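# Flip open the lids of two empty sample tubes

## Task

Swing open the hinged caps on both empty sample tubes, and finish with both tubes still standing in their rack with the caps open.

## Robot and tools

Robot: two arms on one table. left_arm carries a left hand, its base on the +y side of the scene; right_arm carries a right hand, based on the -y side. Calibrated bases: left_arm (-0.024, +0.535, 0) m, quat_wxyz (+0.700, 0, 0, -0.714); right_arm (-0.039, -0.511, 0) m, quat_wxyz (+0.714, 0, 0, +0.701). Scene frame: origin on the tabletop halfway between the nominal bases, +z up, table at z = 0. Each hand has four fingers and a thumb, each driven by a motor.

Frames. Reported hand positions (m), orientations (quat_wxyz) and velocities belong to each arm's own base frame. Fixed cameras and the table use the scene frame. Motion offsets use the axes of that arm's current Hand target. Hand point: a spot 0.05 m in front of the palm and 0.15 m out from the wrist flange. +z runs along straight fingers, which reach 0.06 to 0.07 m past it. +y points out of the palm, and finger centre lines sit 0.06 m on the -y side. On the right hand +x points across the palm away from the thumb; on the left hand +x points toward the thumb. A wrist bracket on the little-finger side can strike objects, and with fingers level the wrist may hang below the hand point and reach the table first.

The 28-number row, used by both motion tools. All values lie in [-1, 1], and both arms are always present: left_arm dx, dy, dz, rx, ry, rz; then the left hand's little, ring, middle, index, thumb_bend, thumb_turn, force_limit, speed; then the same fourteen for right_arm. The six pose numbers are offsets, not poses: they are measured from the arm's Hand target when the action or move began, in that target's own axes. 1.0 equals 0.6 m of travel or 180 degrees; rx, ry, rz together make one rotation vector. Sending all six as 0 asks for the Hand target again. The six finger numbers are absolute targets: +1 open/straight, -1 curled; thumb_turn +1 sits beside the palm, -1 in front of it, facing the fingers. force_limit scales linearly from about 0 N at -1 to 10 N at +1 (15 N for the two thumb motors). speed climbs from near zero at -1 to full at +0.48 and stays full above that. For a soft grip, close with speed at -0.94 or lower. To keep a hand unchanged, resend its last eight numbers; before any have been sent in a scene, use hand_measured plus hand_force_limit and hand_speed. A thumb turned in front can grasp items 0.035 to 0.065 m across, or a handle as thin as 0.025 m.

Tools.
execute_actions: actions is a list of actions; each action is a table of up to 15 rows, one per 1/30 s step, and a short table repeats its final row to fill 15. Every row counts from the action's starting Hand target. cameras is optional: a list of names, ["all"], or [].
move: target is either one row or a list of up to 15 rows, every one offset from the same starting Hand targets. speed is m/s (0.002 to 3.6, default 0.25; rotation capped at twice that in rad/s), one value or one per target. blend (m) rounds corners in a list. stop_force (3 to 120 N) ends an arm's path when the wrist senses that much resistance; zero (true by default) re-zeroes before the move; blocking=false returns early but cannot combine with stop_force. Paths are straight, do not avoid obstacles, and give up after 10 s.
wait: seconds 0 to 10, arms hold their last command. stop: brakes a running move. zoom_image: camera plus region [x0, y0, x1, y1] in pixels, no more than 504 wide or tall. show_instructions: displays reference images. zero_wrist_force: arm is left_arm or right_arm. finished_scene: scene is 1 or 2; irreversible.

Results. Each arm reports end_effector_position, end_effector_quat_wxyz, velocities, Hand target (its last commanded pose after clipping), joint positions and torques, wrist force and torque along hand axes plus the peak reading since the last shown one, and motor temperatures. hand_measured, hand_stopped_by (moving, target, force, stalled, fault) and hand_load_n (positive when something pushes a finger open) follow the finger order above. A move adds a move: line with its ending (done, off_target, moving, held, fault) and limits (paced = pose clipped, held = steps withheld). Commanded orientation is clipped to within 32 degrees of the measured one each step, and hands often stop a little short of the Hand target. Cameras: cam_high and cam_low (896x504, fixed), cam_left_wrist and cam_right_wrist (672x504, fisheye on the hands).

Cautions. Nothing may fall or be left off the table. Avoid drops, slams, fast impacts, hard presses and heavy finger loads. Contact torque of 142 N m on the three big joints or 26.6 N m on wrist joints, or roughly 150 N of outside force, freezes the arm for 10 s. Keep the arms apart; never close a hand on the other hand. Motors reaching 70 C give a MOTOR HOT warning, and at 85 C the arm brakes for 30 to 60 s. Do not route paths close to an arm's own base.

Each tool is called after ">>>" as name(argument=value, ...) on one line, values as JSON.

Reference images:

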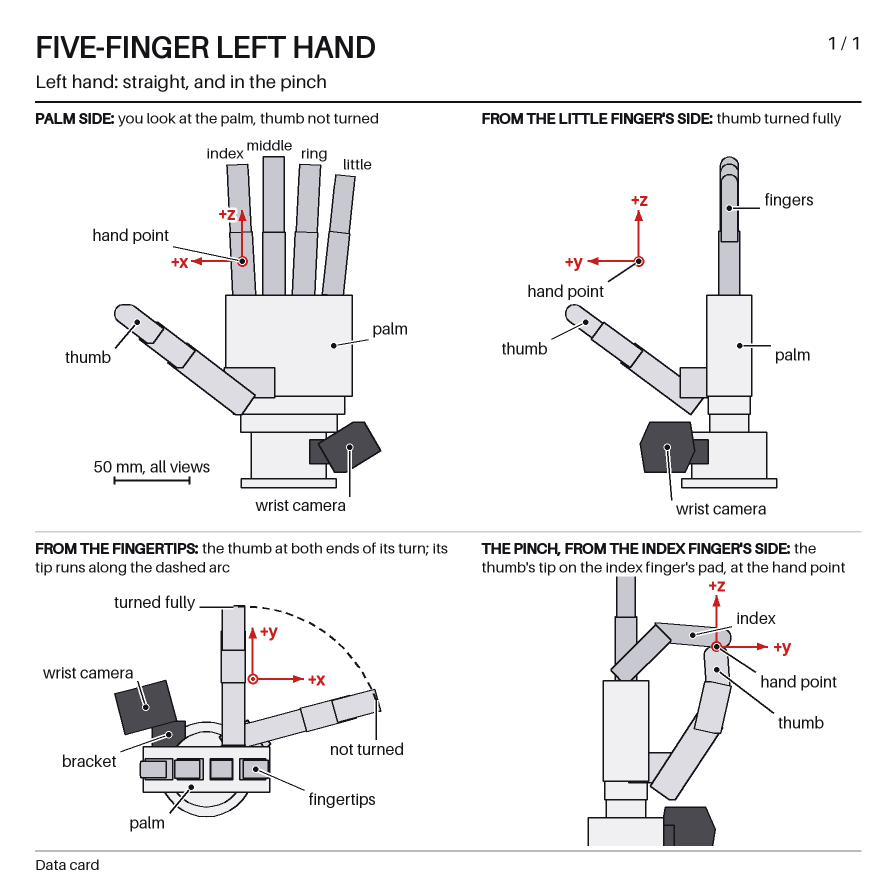

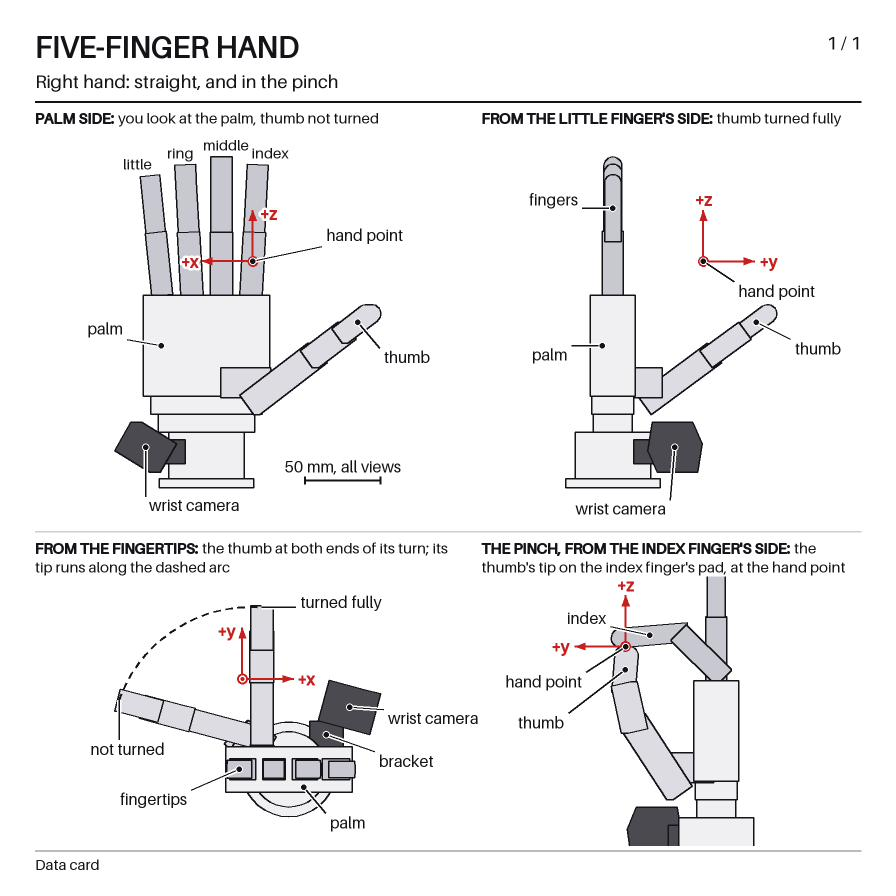

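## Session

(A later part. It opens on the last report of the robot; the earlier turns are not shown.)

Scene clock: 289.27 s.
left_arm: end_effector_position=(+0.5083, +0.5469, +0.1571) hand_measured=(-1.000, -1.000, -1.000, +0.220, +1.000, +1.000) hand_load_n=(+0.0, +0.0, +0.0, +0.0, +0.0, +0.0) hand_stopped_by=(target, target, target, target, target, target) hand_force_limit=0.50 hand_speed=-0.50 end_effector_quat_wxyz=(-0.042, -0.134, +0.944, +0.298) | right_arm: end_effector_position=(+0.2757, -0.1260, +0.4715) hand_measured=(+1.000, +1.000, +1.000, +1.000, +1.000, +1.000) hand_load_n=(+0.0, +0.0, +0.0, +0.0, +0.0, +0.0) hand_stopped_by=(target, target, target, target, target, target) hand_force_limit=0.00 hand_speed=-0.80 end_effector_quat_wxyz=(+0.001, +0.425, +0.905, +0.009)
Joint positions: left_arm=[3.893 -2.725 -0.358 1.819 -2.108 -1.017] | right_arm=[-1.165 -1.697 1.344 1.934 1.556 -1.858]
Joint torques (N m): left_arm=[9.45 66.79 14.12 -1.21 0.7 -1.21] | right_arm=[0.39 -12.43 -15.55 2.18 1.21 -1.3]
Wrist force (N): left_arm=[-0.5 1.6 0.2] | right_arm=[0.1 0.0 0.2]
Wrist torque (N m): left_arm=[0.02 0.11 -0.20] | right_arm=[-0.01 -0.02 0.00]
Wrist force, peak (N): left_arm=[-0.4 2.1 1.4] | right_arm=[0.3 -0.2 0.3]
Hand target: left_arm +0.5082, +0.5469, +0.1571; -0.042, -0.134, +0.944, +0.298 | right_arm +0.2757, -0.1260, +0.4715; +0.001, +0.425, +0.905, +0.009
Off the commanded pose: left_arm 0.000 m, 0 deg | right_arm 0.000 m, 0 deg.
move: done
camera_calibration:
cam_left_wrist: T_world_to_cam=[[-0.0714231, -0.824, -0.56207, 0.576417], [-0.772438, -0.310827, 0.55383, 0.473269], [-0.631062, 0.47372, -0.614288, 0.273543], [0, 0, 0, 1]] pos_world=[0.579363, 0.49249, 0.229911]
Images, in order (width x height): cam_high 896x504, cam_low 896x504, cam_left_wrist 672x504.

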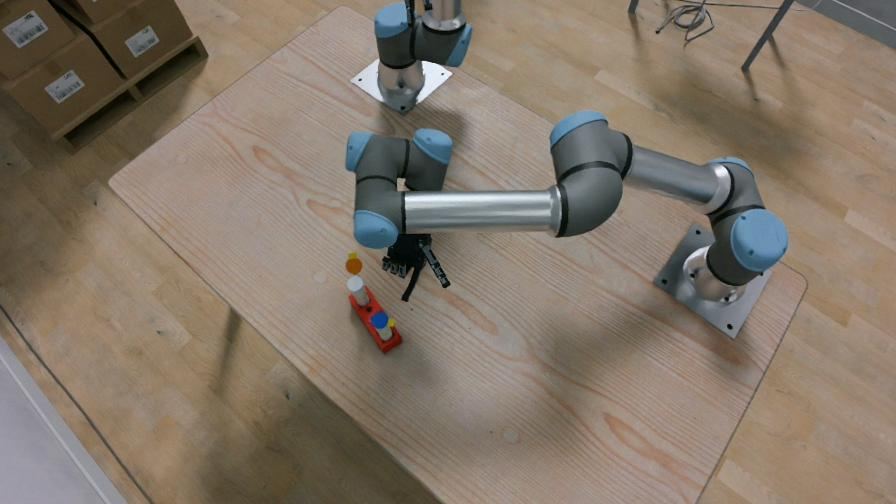

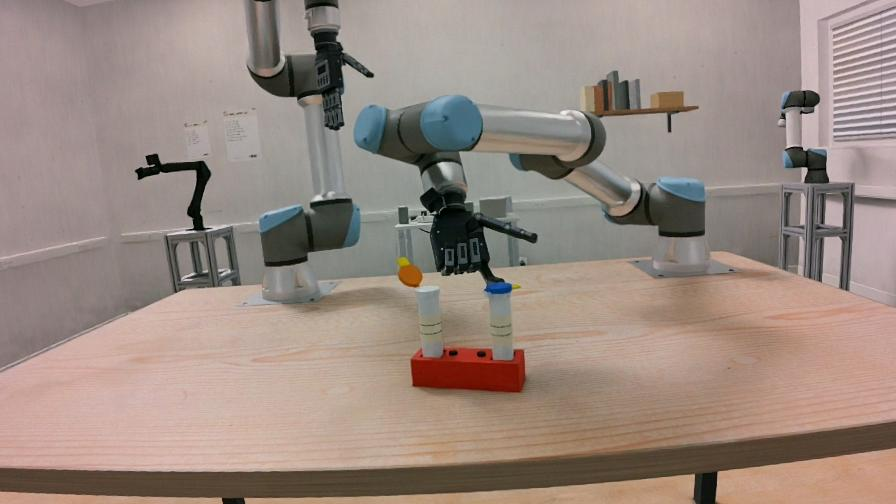

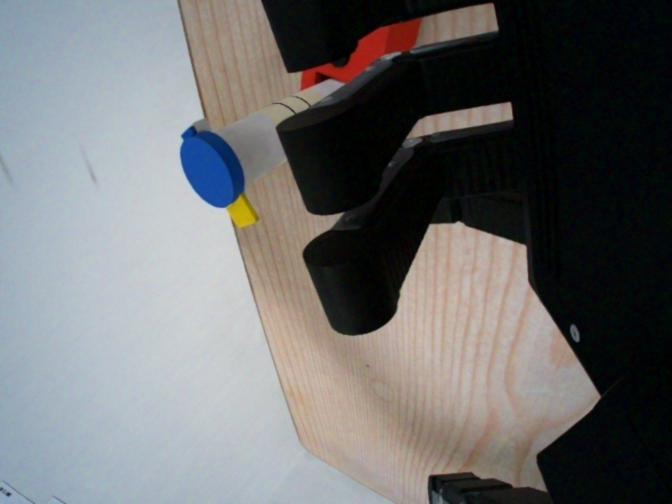

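>>> move(target=[0.0278, 0.0577, 0.0223, 0, -0.0797, 0.1138, -1, -1, -1, 0.22, 1, 1, 0.5, -0.5, 0, 0, 0, 0, 0, 0, 1, 1, 1, 1, 1, 1, 0, -0.8], speed=0.2, cameras=["cam_low", "cam_high"])

>>> zoom_image(camera="cam_low", region=[430, 240, 550, 360])

>>> zoom_image(camera="cam_high", region=[350, 260, 450, 360])

Scene clock: 322.67 s.
left_arm: end_effector_position=(+0.4821, +0.5769, +0.1661) hand_measured=(-1.000, -1.000, -1.000, +0.220, +1.000, +1.000) hand_load_n=(+0.0, +0.0, +0.5, +0.0, +0.0, +0.0) hand_stopped_by=(target, target, target, target, target, target) hand_force_limit=0.50 hand_speed=-0.50 end_effector_quat_wxyz=(+0.023, +0.073, +0.951, +0.300) | right_arm: end_effector_position=(+0.2757, -0.1260, +0.4715) hand_measured=(+1.000, +1.000, +1.000, +1.000, +1.000, +1.000) hand_load_n=(+0.0, +0.0, +0.0, +0.0, +0.0, +0.0) hand_stopped_by=(target, target, target, target, target, target) hand_force_limit=0.00 hand_speed=-0.80 end_effector_quat_wxyz=(+0.001, +0.425, +0.905, +0.009)
Joint positions: left_arm=[4.028 -2.358 -0.974 2.305 -1.865 -0.447] | right_arm=[-1.165 -1.697 1.344 1.934 1.556 -1.858]
Joint torques (N m): left_arm=[-8.35 43.85 25.28 -1.93 -0.47 1.26] | right_arm=[1.46 -12.11 -17.94 2.26 1.28 -1.35]
Wrist force (N): left_arm=[-0.4 0.9 0.3] | right_arm=[0.1 0.0 0.2]
Wrist torque (N m): left_arm=[-0.05 0.11 -0.01] | right_arm=[-0.02 -0.02 0.00]
Wrist force, peak (N): left_arm=[-0.3 1.6 0.3] | right_arm=[0.2 -0.3 0.3]
Hand target: left_arm +0.4822, +0.5769, +0.1660; +0.023, +0.073, +0.951, +0.300 | right_arm +0.2757, -0.1260, +0.4715; +0.001, +0.425, +0.905, +0.009
Off the commanded pose: left_arm 0.000 m, 0 deg | right_arm 0.000 m, 0 deg.
move: done
Images, in order (width x height): cam_high 896x504, cam_low 896x504.

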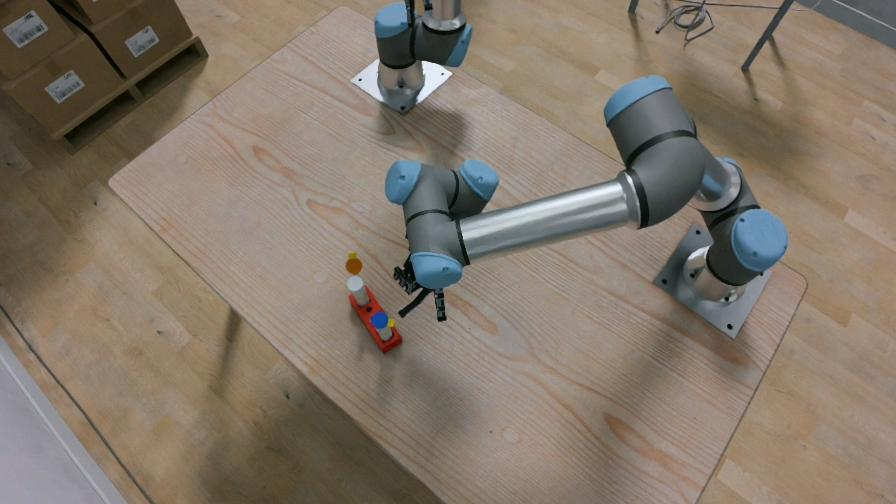

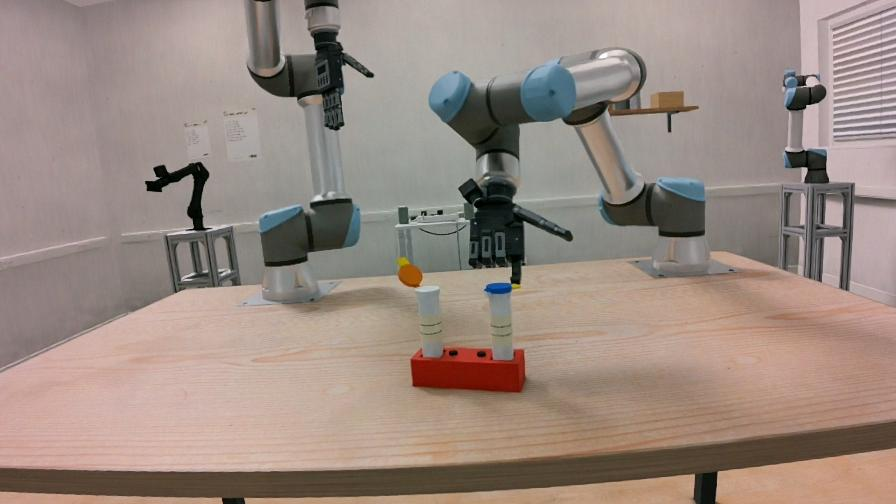

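Scaled by 4.200.

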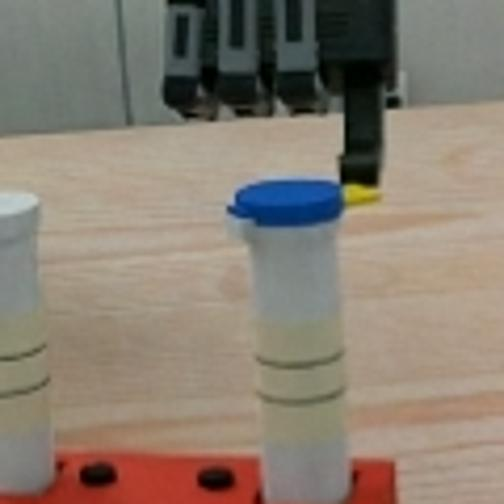

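Scaled by 5.040.

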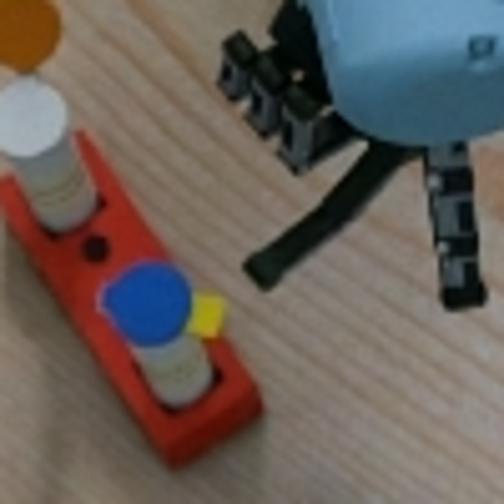

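>>> move(target=[0.0093, 0.0430, 0.0301, 0, 0, 0, -1, -1, -1, 0.22, 1, 1, 0.5, -0.5, 0, 0, 0, 0, 0, 0, 1, 1, 1, 1, 1, 1, 0, -0.8], speed=0.03, stop_force=4, cameras=["cam_low", "cam_high"])

>>> zoom_image(camera="cam_low", region=[430, 240, 550, 360])

>>> zoom_image(camera="cam_high", region=[350, 270, 430, 350])

Scene clock: 334.50 s.
left_arm: end_effector_position=(+0.4815, +0.6088, +0.1660) hand_measured=(-1.000, -1.000, -1.000, +0.220, +1.000, +1.000) hand_load_n=(+0.0, +0.0, +0.0, +0.0, +0.0, +0.0) hand_stopped_by=(target, target, target, target, target, target) hand_force_limit=0.50 hand_speed=-0.50 end_effector_quat_wxyz=(+0.023, +0.073, +0.951, +0.300) | right_arm: end_effector_position=(+0.2757, -0.1260, +0.4715) hand_measured=(+1.000, +1.000, +1.000, +1.000, +1.000, +1.000) hand_load_n=(+0.0, +0.0, +0.0, +0.0, +0.0, +0.0) hand_stopped_by=(target, target, target, target, target, target) hand_force_limit=0.00 hand_speed=-0.80 end_effector_quat_wxyz=(+0.001, +0.425, +0.905, +0.009)
Joint positions: left_arm=[4.062 -2.416 -0.869 2.266 -1.848 -0.418] | right_arm=[-1.165 -1.697 1.344 1.934 1.556 -1.858]
Joint torques (N m): left_arm=[-9.58 61.36 10.64 0.12 -2.18 -1.41] | right_arm=[-0.26 -12.15 -16.62 2.38 1.22 -1.33]
Wrist force (N): left_arm=[-0.7 1.2 0.5] | right_arm=[0.0 -0.1 0.4]
Wrist torque (N m): left_arm=[-0.04 0.18 -0.19] | right_arm=[-0.03 -0.01 -0.01]
Wrist force, peak (N): left_arm=[-0.3 1.5 0.7] | right_arm=[0.2 -0.2 0.3]
Hand target: left_arm +0.4815, +0.6088, +0.1660; +0.023, +0.073, +0.951, +0.300 | right_arm +0.2757, -0.1260, +0.4715; +0.001, +0.425, +0.905, +0.009
Off the commanded pose: left_arm 0.000 m, 0 deg | right_arm 0.000 m, 0 deg.
move: done
Images, in order (width x height): cam_high 896x504, cam_low 896x504.

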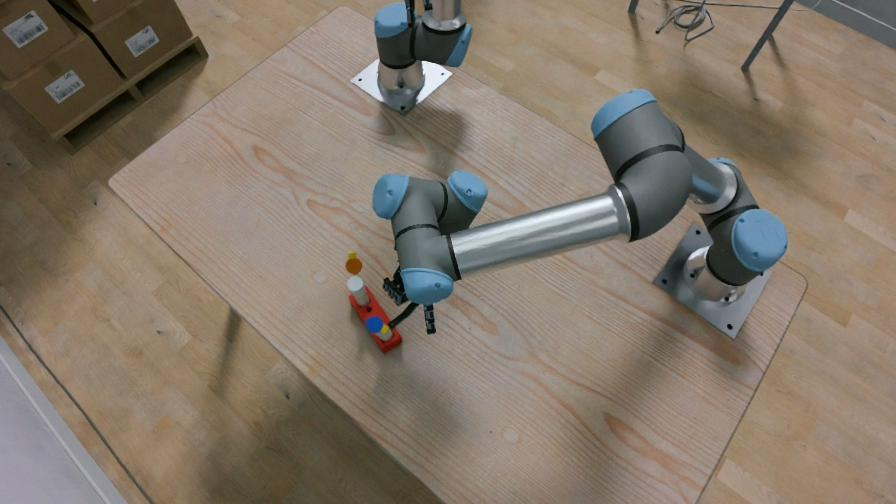

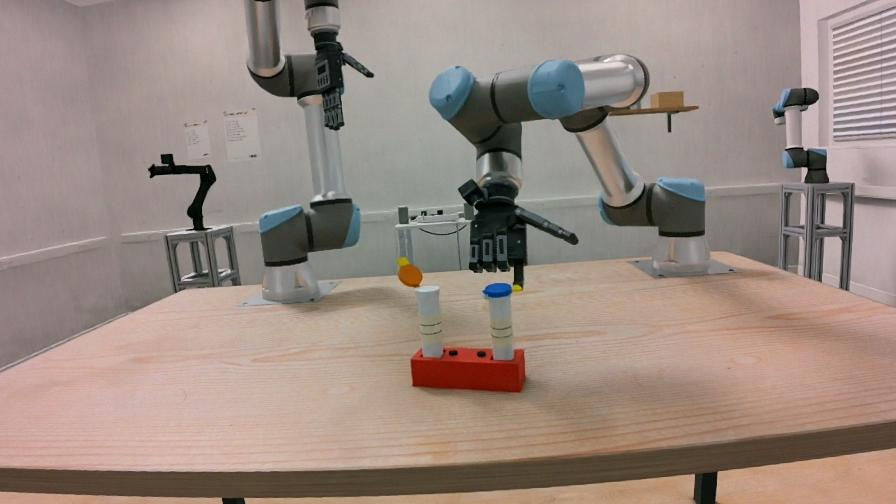

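Scaled by 4.200.

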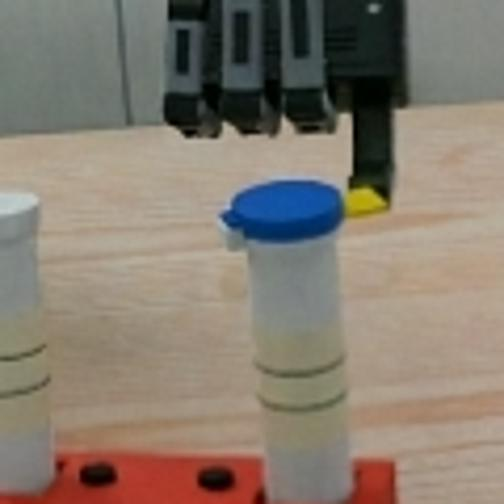

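Scaled by 6.300.

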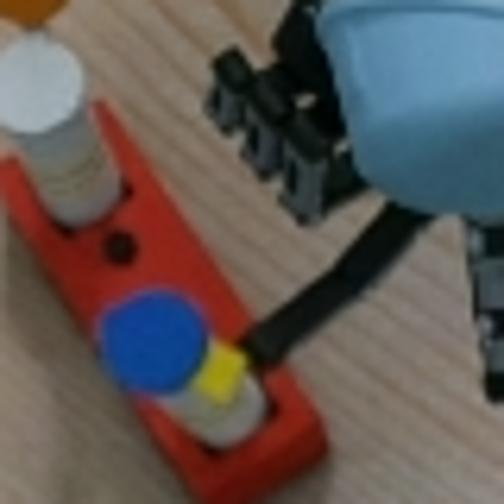

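>>> move(target=[0.0035, 0.0161, 0.0113, 0, 0, 0, -1, -1, -1, 0.22, 1, 1, 0.5, -0.5, 0, 0, 0, 0, 0, 0, 1, 1, 1, 1, 1, 1, 0, -0.8], speed=0.03, stop_force=4, cameras=["cam_low", "cam_high"])

>>> zoom_image(camera="cam_low", region=[430, 240, 550, 360])

>>> zoom_image(camera="cam_high", region=[350, 270, 430, 350])

Scene clock: 343.00 s.
left_arm: end_effector_position=(+0.4814, +0.6142, +0.1661) hand_measured=(-1.000, -1.000, -1.000, +0.220, +1.000, +1.000) hand_load_n=(+0.0, +0.0, +0.0, +2.5, +0.0, +0.0) hand_stopped_by=(target, target, target, target, target, target) hand_force_limit=0.50 hand_speed=-0.50 end_effector_quat_wxyz=(+0.023, +0.073, +0.951, +0.300) | right_arm: end_effector_position=(+0.2757, -0.1260, +0.4715) hand_measured=(+1.000, +1.000, +1.000, +1.000, +1.000, +1.000) hand_load_n=(+0.0, +0.0, +0.0, +0.0, +0.0, +0.0) hand_stopped_by=(target, target, target, target, target, target) hand_force_limit=0.00 hand_speed=-0.80 end_effector_quat_wxyz=(+0.001, +0.425, +0.905, +0.009)
Joint positions: left_arm=[4.067 -2.426 -0.849 2.258 -1.845 -0.413] | right_arm=[-1.165 -1.697 1.344 1.934 1.556 -1.858]
Joint torques (N m): left_arm=[-8.73 54.93 29.71 -1.69 -2.25 0.43] | right_arm=[0.59 -12.46 -16.99 2.25 1.56 -1.26]
Wrist force (N): left_arm=[-0.3 -1.2 0.5] | right_arm=[0.0 -0.1 0.1]
Wrist torque (N m): left_arm=[0.05 0.15 -0.11] | right_arm=[-0.02 0.00 0.00]
Wrist force, peak (N): left_arm=[0.2 -3.7 -1.1] | right_arm=[0.4 0.0 0.2]
Hand target: left_arm +0.4814, +0.6142, +0.1661; +0.023, +0.073, +0.951, +0.300 (not the last commanded pose) | right_arm +0.2757, -0.1260, +0.4715; +0.001, +0.425, +0.905, +0.009
Off the commanded pose: left_arm 0.007 m, 0 deg | right_arm 0.000 m, 0 deg.
move: contact (left_arm)
Images, in order (width x height): cam_high 896x504, cam_low 896x504.

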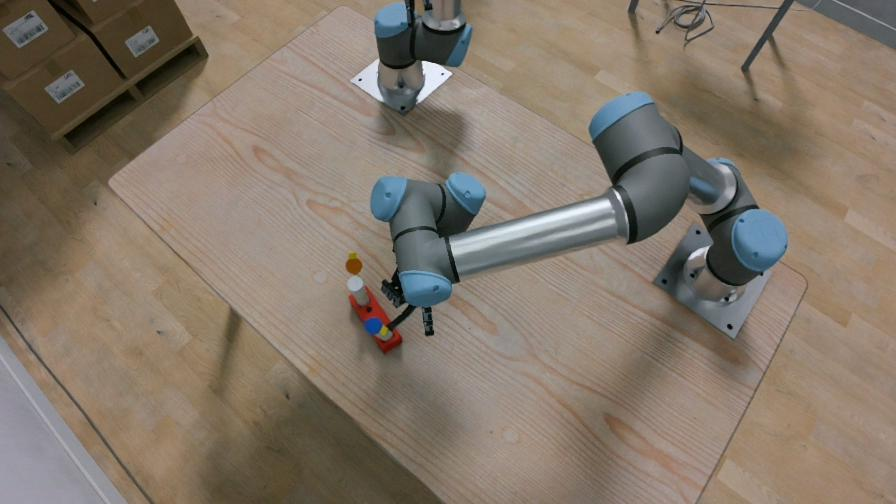

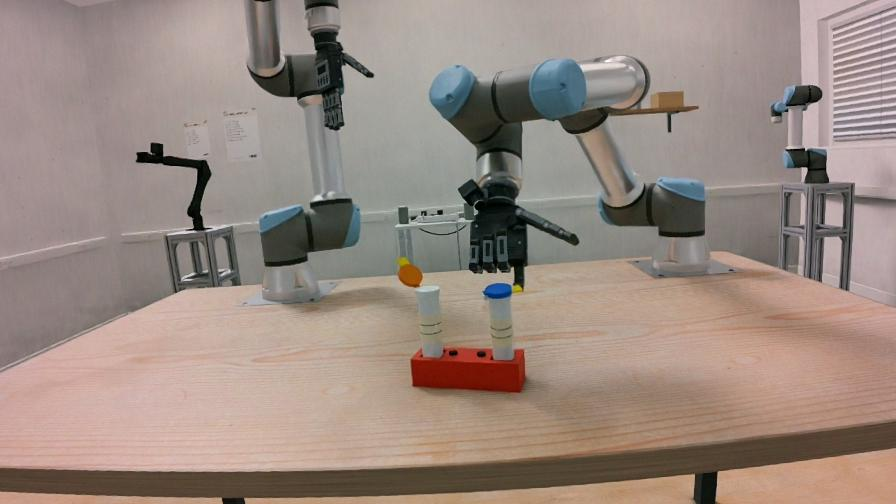

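Scaled by 4.200.

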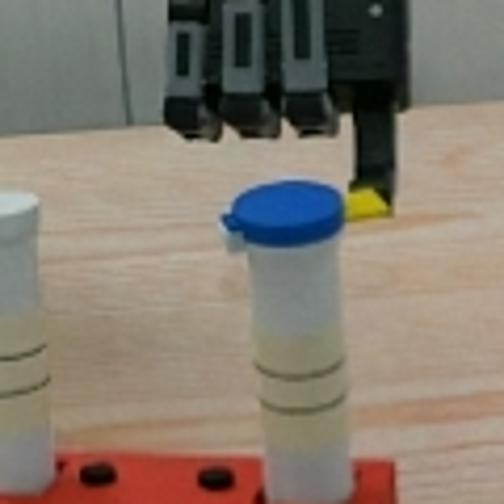

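Scaled by 6.300.

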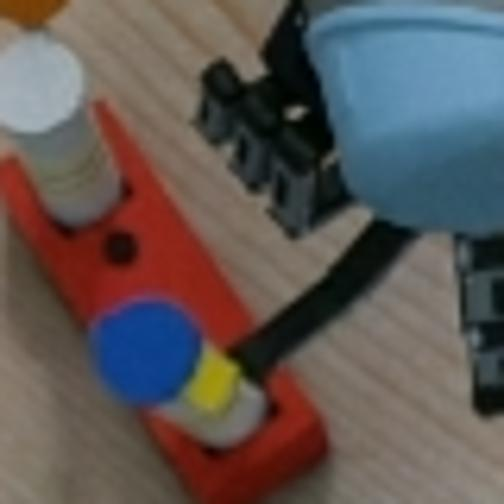

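>>> move(target=[[-0.0058, -0.0269, -0.0188, 0, 0, 0, -1, -1, -1, 0.22, 1, 1, 0.5, -0.5, 0, 0, 0, 0, 0, 0, 1, 1, 1, 1, 1, 1, 0, -0.8], [-0.0105, -0.0561, -0.0230, 0, 0.0415, -0.0592, -1, -1, -1, 0.22, 1, 1, 0.5, -0.5, 0, 0, 0, 0, 0, 0, 1, 1, 1, 1, 1, 1, 0, -0.8]], speed=[0.04, 0.12], cameras=["cam_low", "cam_high"])

>>> zoom_image(camera="cam_low", region=[430, 240, 550, 360])

>>> zoom_image(camera="cam_high", region=[350, 270, 430, 350])

Scene clock: 357.77 s.
left_arm: end_effector_position=(+0.4823, +0.5781, +0.1580) hand_measured=(-1.000, -1.000, -1.000, +0.220, +1.000, +1.000) hand_load_n=(+0.0, +0.0, +0.0, +0.5, +0.0, +0.0) hand_stopped_by=(target, target, target, target, target, target) hand_force_limit=0.50 hand_speed=-0.50 end_effector_quat_wxyz=(-0.011, -0.035, +0.953, +0.301) | right_arm: end_effector_position=(+0.2757, -0.1260, +0.4715) hand_measured=(+1.000, +1.000, +1.000, +1.000, +1.000, +1.000) hand_load_n=(+0.0, +0.0, +0.0, +0.0, +0.0, +0.5) hand_stopped_by=(target, target, target, target, target, target) hand_force_limit=0.00 hand_speed=-0.80 end_effector_quat_wxyz=(+0.001, +0.425, +0.905, +0.009)
Joint positions: left_arm=[3.981 -2.501 -0.754 2.137 -1.997 -0.704] | right_arm=[-1.165 -1.697 1.344 1.934 1.556 -1.858]
Joint torques (N m): left_arm=[10.74 62.8 10.87 -0.36 0.71 -0.32] | right_arm=[1.5 -13.49 -15.49 2.08 1.46 -1.38]
Wrist force (N): left_arm=[-0.2 0.9 0.6] | right_arm=[0.1 0.1 0.1]
Wrist torque (N m): left_arm=[-0.14 0.06 -0.20] | right_arm=[0.00 -0.02 0.01]
Wrist force, peak (N): left_arm=[-0.3 1.5 0.8] | right_arm=[0.1 0.0 0.4]
Hand target: left_arm +0.4822, +0.5782, +0.1581; -0.011, -0.035, +0.953, +0.301 | right_arm +0.2757, -0.1260, +0.4715; +0.001, +0.425, +0.905, +0.009
Off the commanded pose: left_arm 0.000 m, 0 deg | right_arm 0.000 m, 0 deg.
move: done
Images, in order (width x height): cam_high 896x504, cam_low 896x504.

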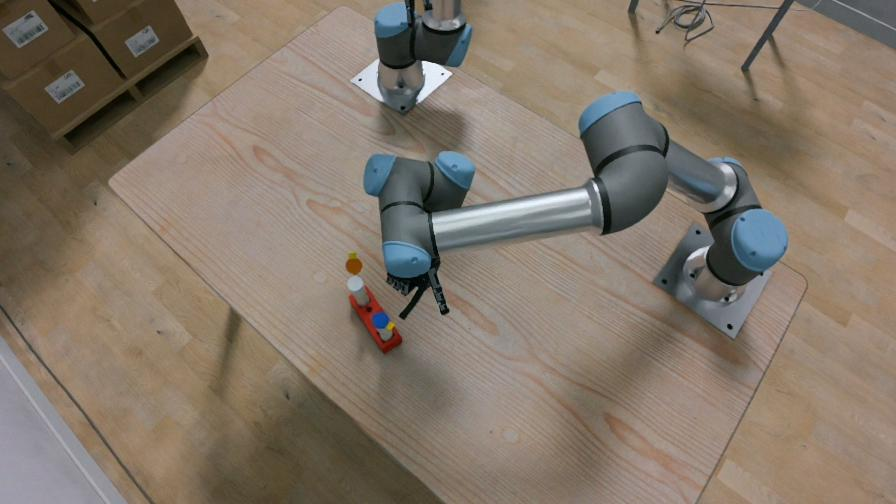

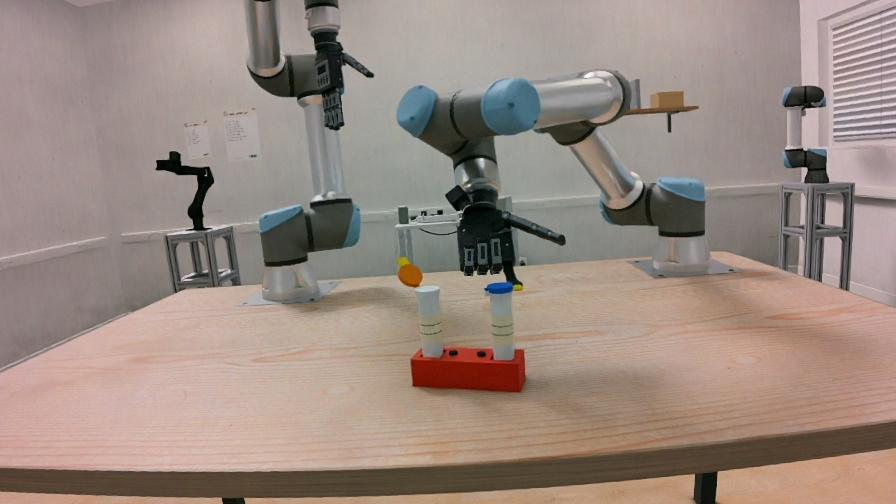

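Scaled by 4.200.

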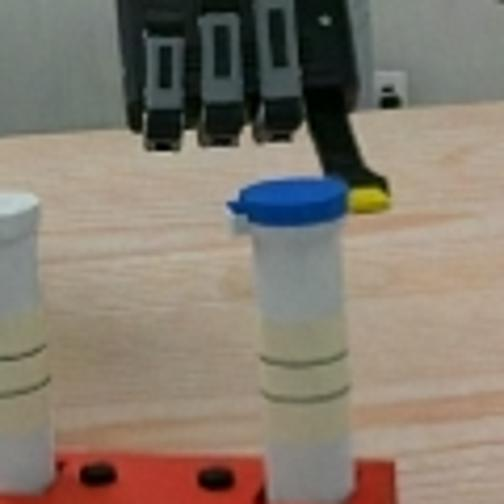

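Scaled by 6.300.

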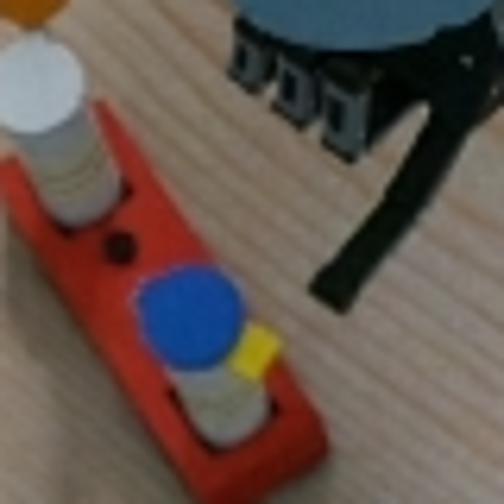

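>>> move(target=[-0.0065, 0.0598, 0.0480, 0, 0, 0, -1, -1, -1, 0.22, 1, 1, 0.5, -0.5, 0, 0, 0, 0, 0, 0, 1, 1, 1, 1, 1, 1, 0, -0.8], speed=0.06, stop_force=5, cameras=["cam_low", "cam_high"])

>>> zoom_image(camera="cam_low", region=[470, 260, 540, 330])

>>> zoom_image(camera="cam_high", region=[350, 280, 420, 350])

Scene clock: 373.53 s.
left_arm: end_effector_position=(+0.4827, +0.6242, +0.1551) hand_measured=(-1.000, -1.000, -1.000, +0.220, +1.000, +1.000) hand_load_n=(+0.0, +0.5, +0.0, +0.0, +0.0, +0.0) hand_stopped_by=(target, target, target, target, target, target) hand_force_limit=0.50 hand_speed=-0.50 end_effector_quat_wxyz=(-0.011, -0.035, +0.953, +0.301) | right_arm: end_effector_position=(+0.2757, -0.1260, +0.4715) hand_measured=(+1.000, +1.000, +1.000, +1.000, +1.000, +1.000) hand_load_n=(+0.0, +0.0, +0.0, +0.0, +0.0, +0.0) hand_stopped_by=(target, target, target, target, target, target) hand_force_limit=0.00 hand_speed=-0.80 end_effector_quat_wxyz=(+0.001, +0.425, +0.905, +0.009)
Joint positions: left_arm=[4.026 -2.612 -0.546 2.058 -1.977 -0.66] | right_arm=[-1.165 -1.697 1.344 1.934 1.556 -1.858]
Joint torques (N m): left_arm=[-9.34 66.15 10.8 -0.14 -2.4 0.05] | right_arm=[1.66 -13.15 -17.52 2.09 1.51 -1.61]
Wrist force (N): left_arm=[-0.2 1.3 0.4] | right_arm=[-0.1 -0.1 0.4]
Wrist torque (N m): left_arm=[-0.07 0.06 -0.11] | right_arm=[-0.04 0.00 0.00]
Wrist force, peak (N): left_arm=[0.1 1.7 0.8] | right_arm=[0.0 -0.4 0.3]
Hand target: left_arm +0.4827, +0.6242, +0.1551; -0.011, -0.035, +0.953, +0.301 | right_arm +0.2757, -0.1260, +0.4715; +0.001, +0.425, +0.905, +0.009
Off the commanded pose: left_arm 0.000 m, 0 deg | right_arm 0.000 m, 0 deg.
move: done
Images, in order (width x height): cam_high 896x504, cam_low 896x504.

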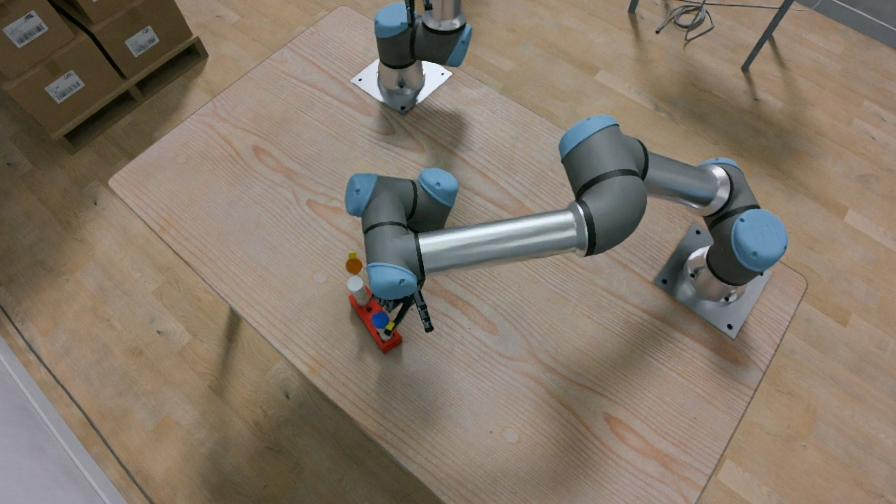

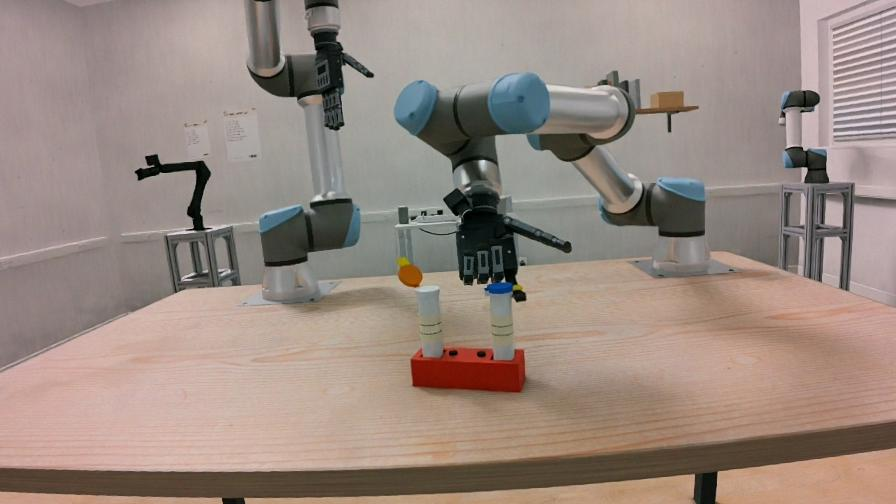

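Scaled by 7.200.

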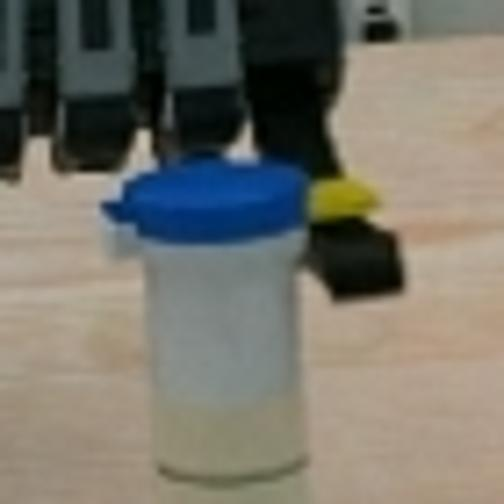

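Scaled by 7.200.

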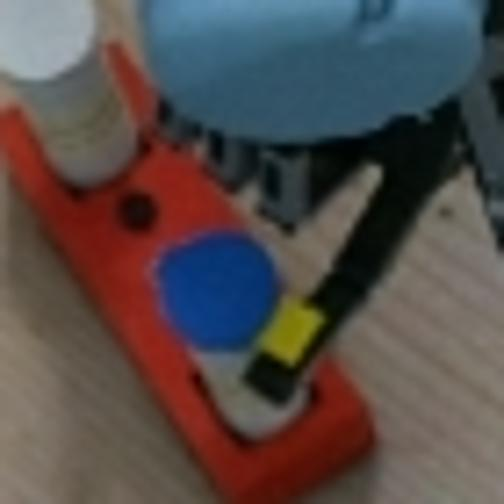

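>>> move(target=[[0, -0.0041, -0.0029, 0, 0, 0, -1, -1, -1, 0.22, 1, 1, 0.5, -0.5, 0, 0, 0, 0, 0, 0, 1, 1, 1, 1, 1, 1, 0, -0.8], [-0.03, -0.0041, -0.0029, 0, 0, 0, -1, -1, -1, 0.22, 1, 1, 0.5, -0.5, 0, 0, 0, 0, 0, 0, 1, 1, 1, 1, 1, 1, 0, -0.8]], speed=0.02, stop_force=4, cameras=["cam_low", "cam_high"])

>>> zoom_image(camera="cam_low", region=[460, 260, 540, 340])

>>> zoom_image(camera="cam_high", region=[350, 280, 420, 350])

Scene clock: 391.50 s.
left_arm: end_effector_position=(+0.5009, +0.6225, +0.1551) hand_measured=(-1.000, -1.000, -1.000, +0.220, +1.000, +1.000) hand_load_n=(+0.0, +0.0, +0.0, +0.0, +0.0, +0.0) hand_stopped_by=(target, target, target, target, target, target) hand_force_limit=0.50 hand_speed=-0.50 end_effector_quat_wxyz=(-0.011, -0.035, +0.953, +0.301) | right_arm: end_effector_position=(+0.2757, -0.1260, +0.4715) hand_measured=(+1.000, +1.000, +1.000, +1.000, +1.000, +1.000) hand_load_n=(+0.0, +0.0, +0.0, +0.0, +0.0, +0.0) hand_stopped_by=(target, target, target, target, target, target) hand_force_limit=0.00 hand_speed=-0.80 end_effector_quat_wxyz=(+0.001, +0.425, +0.905, +0.009)
Joint positions: left_arm=[4.004 -2.682 -0.412 1.985 -1.987 -0.682] | right_arm=[-1.165 -1.697 1.344 1.934 1.556 -1.858]
Joint torques (N m): left_arm=[9.56 67.82 10.56 -0.06 1.32 1.1] | right_arm=[-0.68 -13.03 -15.82 2.26 1.51 -1.7]
Wrist force (N): left_arm=[0.5 1.5 0.4] | right_arm=[0.0 -0.1 0.2]
Wrist torque (N m): left_arm=[0.00 0.05 -0.03] | right_arm=[-0.03 -0.01 0.00]
Wrist force, peak (N): left_arm=[1.4 1.7 0.5] | right_arm=[0.0 -0.1 0.5]
Hand target: left_arm +0.5009, +0.6225, +0.1551; -0.011, -0.035, +0.953, +0.301 | right_arm +0.2757, -0.1260, +0.4715; +0.001, +0.425, +0.905, +0.009
Off the commanded pose: left_arm 0.000 m, 0 deg | right_arm 0.000 m, 0 deg.
move: done
Images, in order (width x height): cam_high 896x504, cam_low 896x504.

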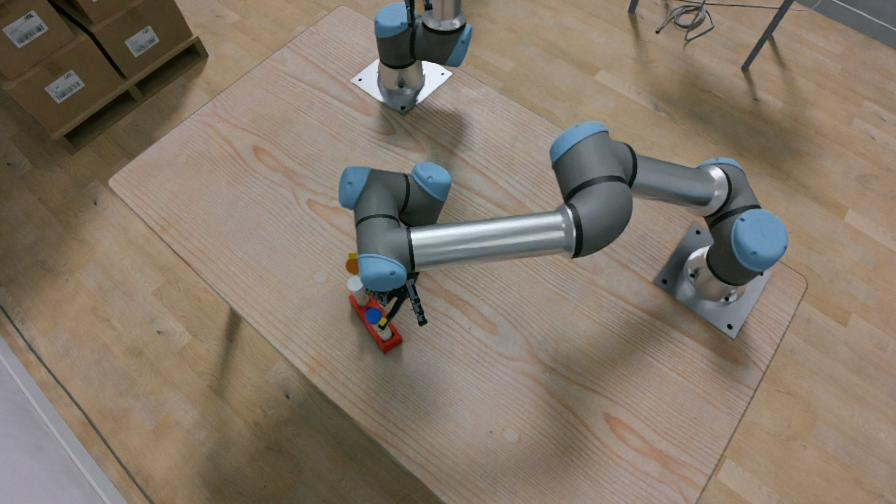

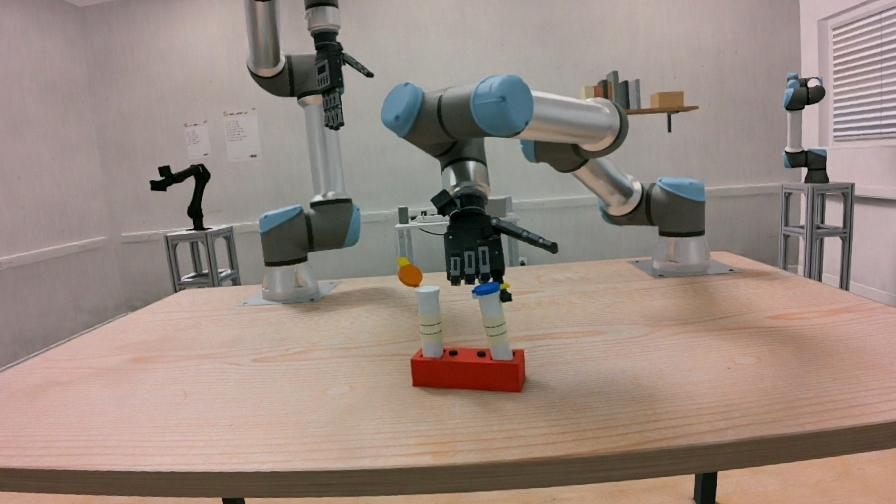

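Scaled by 6.300.

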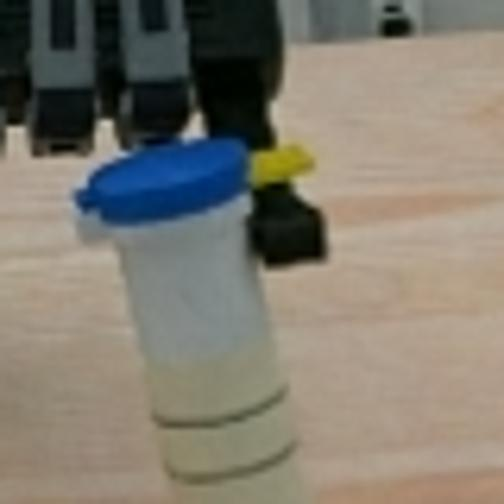

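Scaled by 7.200.

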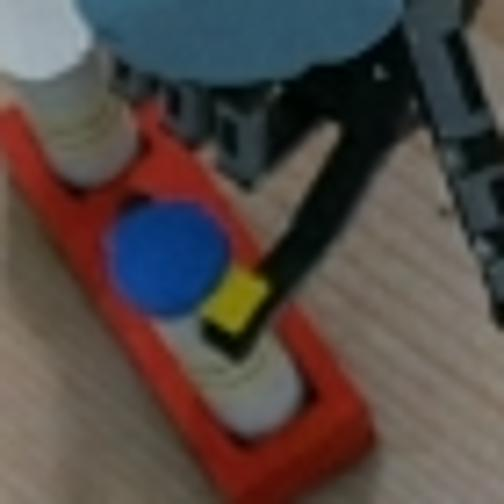

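>>> move(target=[[0.005, 0, 0, 0, 0, 0, -1, -1, -1, 0.22, 1, 1, 0.5, -0.5, 0, 0, 0, 0, 0, 0, 1, 1, 1, 1, 1, 1, 0, -0.8], [0.005, 0.0029, -0.0041, 0, 0, 0, -1, -1, -1, 0.22, 1, 1, 0.5, -0.5, 0, 0, 0, 0, 0, 0, 1, 1, 1, 1, 1, 1, 0, -0.8], [-0.02, 0.0029, -0.0041, 0, 0, 0, -1, -1, -1, 0.22, 1, 1, 0.5, -0.5, 0, 0, 0, 0, 0, 0, 1, 1, 1, 1, 1, 1, 0, -0.8]], speed=0.02, stop_force=4, cameras=["cam_low", "cam_high"])

>>> zoom_image(camera="cam_low", region=[460, 260, 540, 340])

>>> zoom_image(camera="cam_high", region=[350, 280, 420, 350])

Scene clock: 401.87 s.
left_arm: end_effector_position=(+0.5070, +0.6230, +0.1581) hand_measured=(-1.000, -1.000, -1.000, +0.220, +1.000, +1.000) hand_load_n=(+0.0, +0.0, +0.0, -0.5, +0.0, +0.0) hand_stopped_by=(target, target, target, target, target, target) hand_force_limit=0.50 hand_speed=-0.50 end_effector_quat_wxyz=(-0.011, -0.035, +0.953, +0.301) | right_arm: end_effector_position=(+0.2757, -0.1260, +0.4715) hand_measured=(+1.000, +1.000, +1.000, +1.000, +1.000, +1.000) hand_load_n=(+0.0, +0.0, +0.0, +0.0, +0.0, +0.0) hand_stopped_by=(target, target, target, target, target, target) hand_force_limit=0.00 hand_speed=-0.80 end_effector_quat_wxyz=(+0.001, +0.425, +0.905, +0.009)
Joint positions: left_arm=[3.998 -2.716 -0.337 1.942 -1.99 -0.688] | right_arm=[-1.165 -1.697 1.344 1.934 1.556 -1.858]
Joint torques (N m): left_arm=[9.76 48.77 30.71 -2.74 1.57 1.35] | right_arm=[0.74 -14.7 -16.35 2.35 1.46 -1.54]
Wrist force (N): left_arm=[2.0 1.6 0.0] | right_arm=[0.0 -0.1 0.2]
Wrist torque (N m): left_arm=[-0.03 0.12 -0.10] | right_arm=[-0.03 0.01 -0.01]
Wrist force, peak (N): left_arm=[6.3 2.7 0.0] | right_arm=[0.3 -0.1 0.3]
Hand target: left_arm +0.5070, +0.6230, +0.1581; -0.011, -0.035, +0.953, +0.301 (not the last commanded pose) | right_arm +0.2757, -0.1260, +0.4715; +0.001, +0.425, +0.905, +0.009
Off the commanded pose: left_arm 0.006 m, 0 deg | right_arm 0.000 m, 0 deg.
move: contact (left_arm); path passed 2 of 3 targets
Images, in order (width x height): cam_high 896x504, cam_low 896x504.

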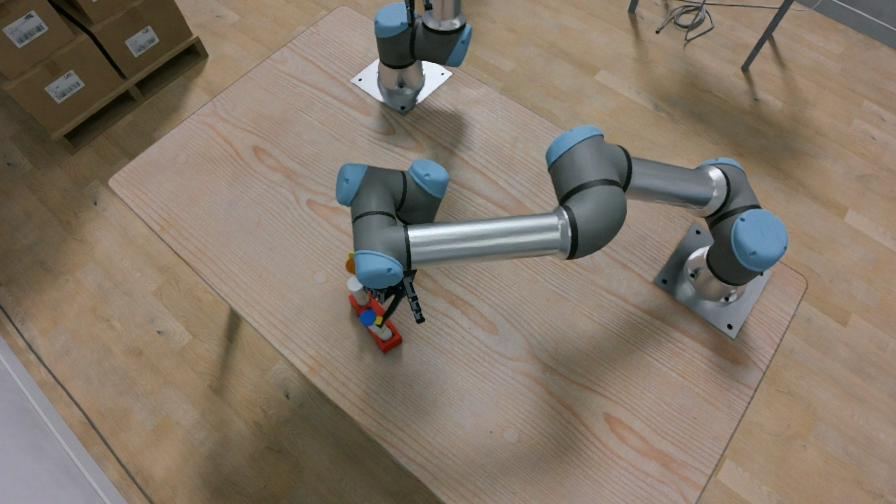

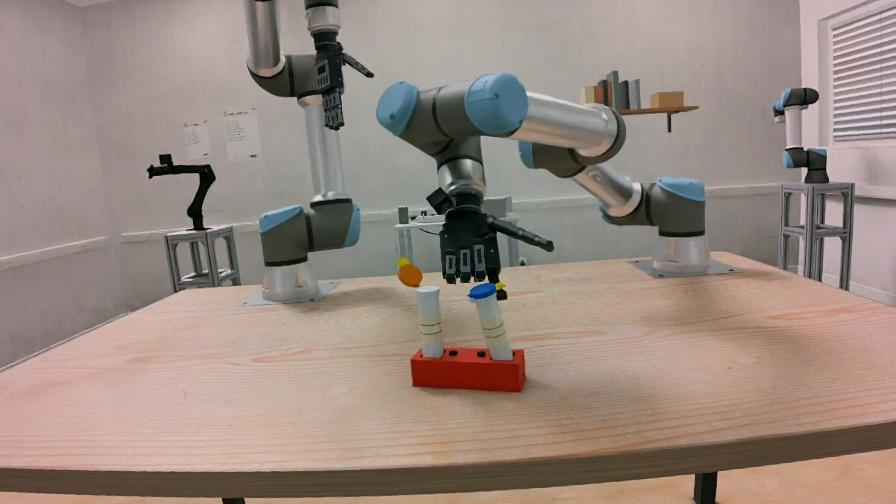

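Scaled by 6.300.

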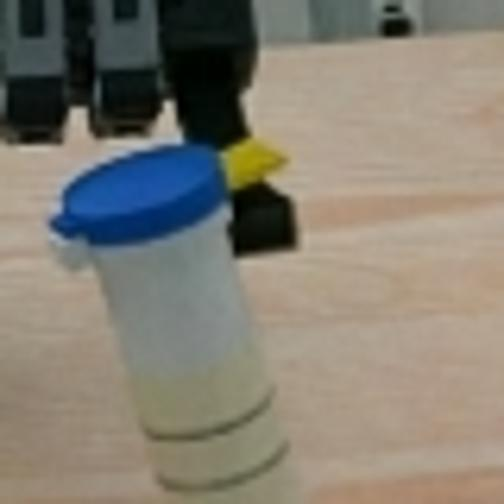

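Scaled by 7.200.

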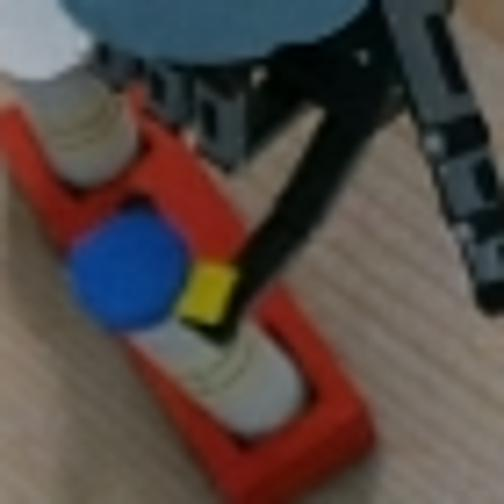

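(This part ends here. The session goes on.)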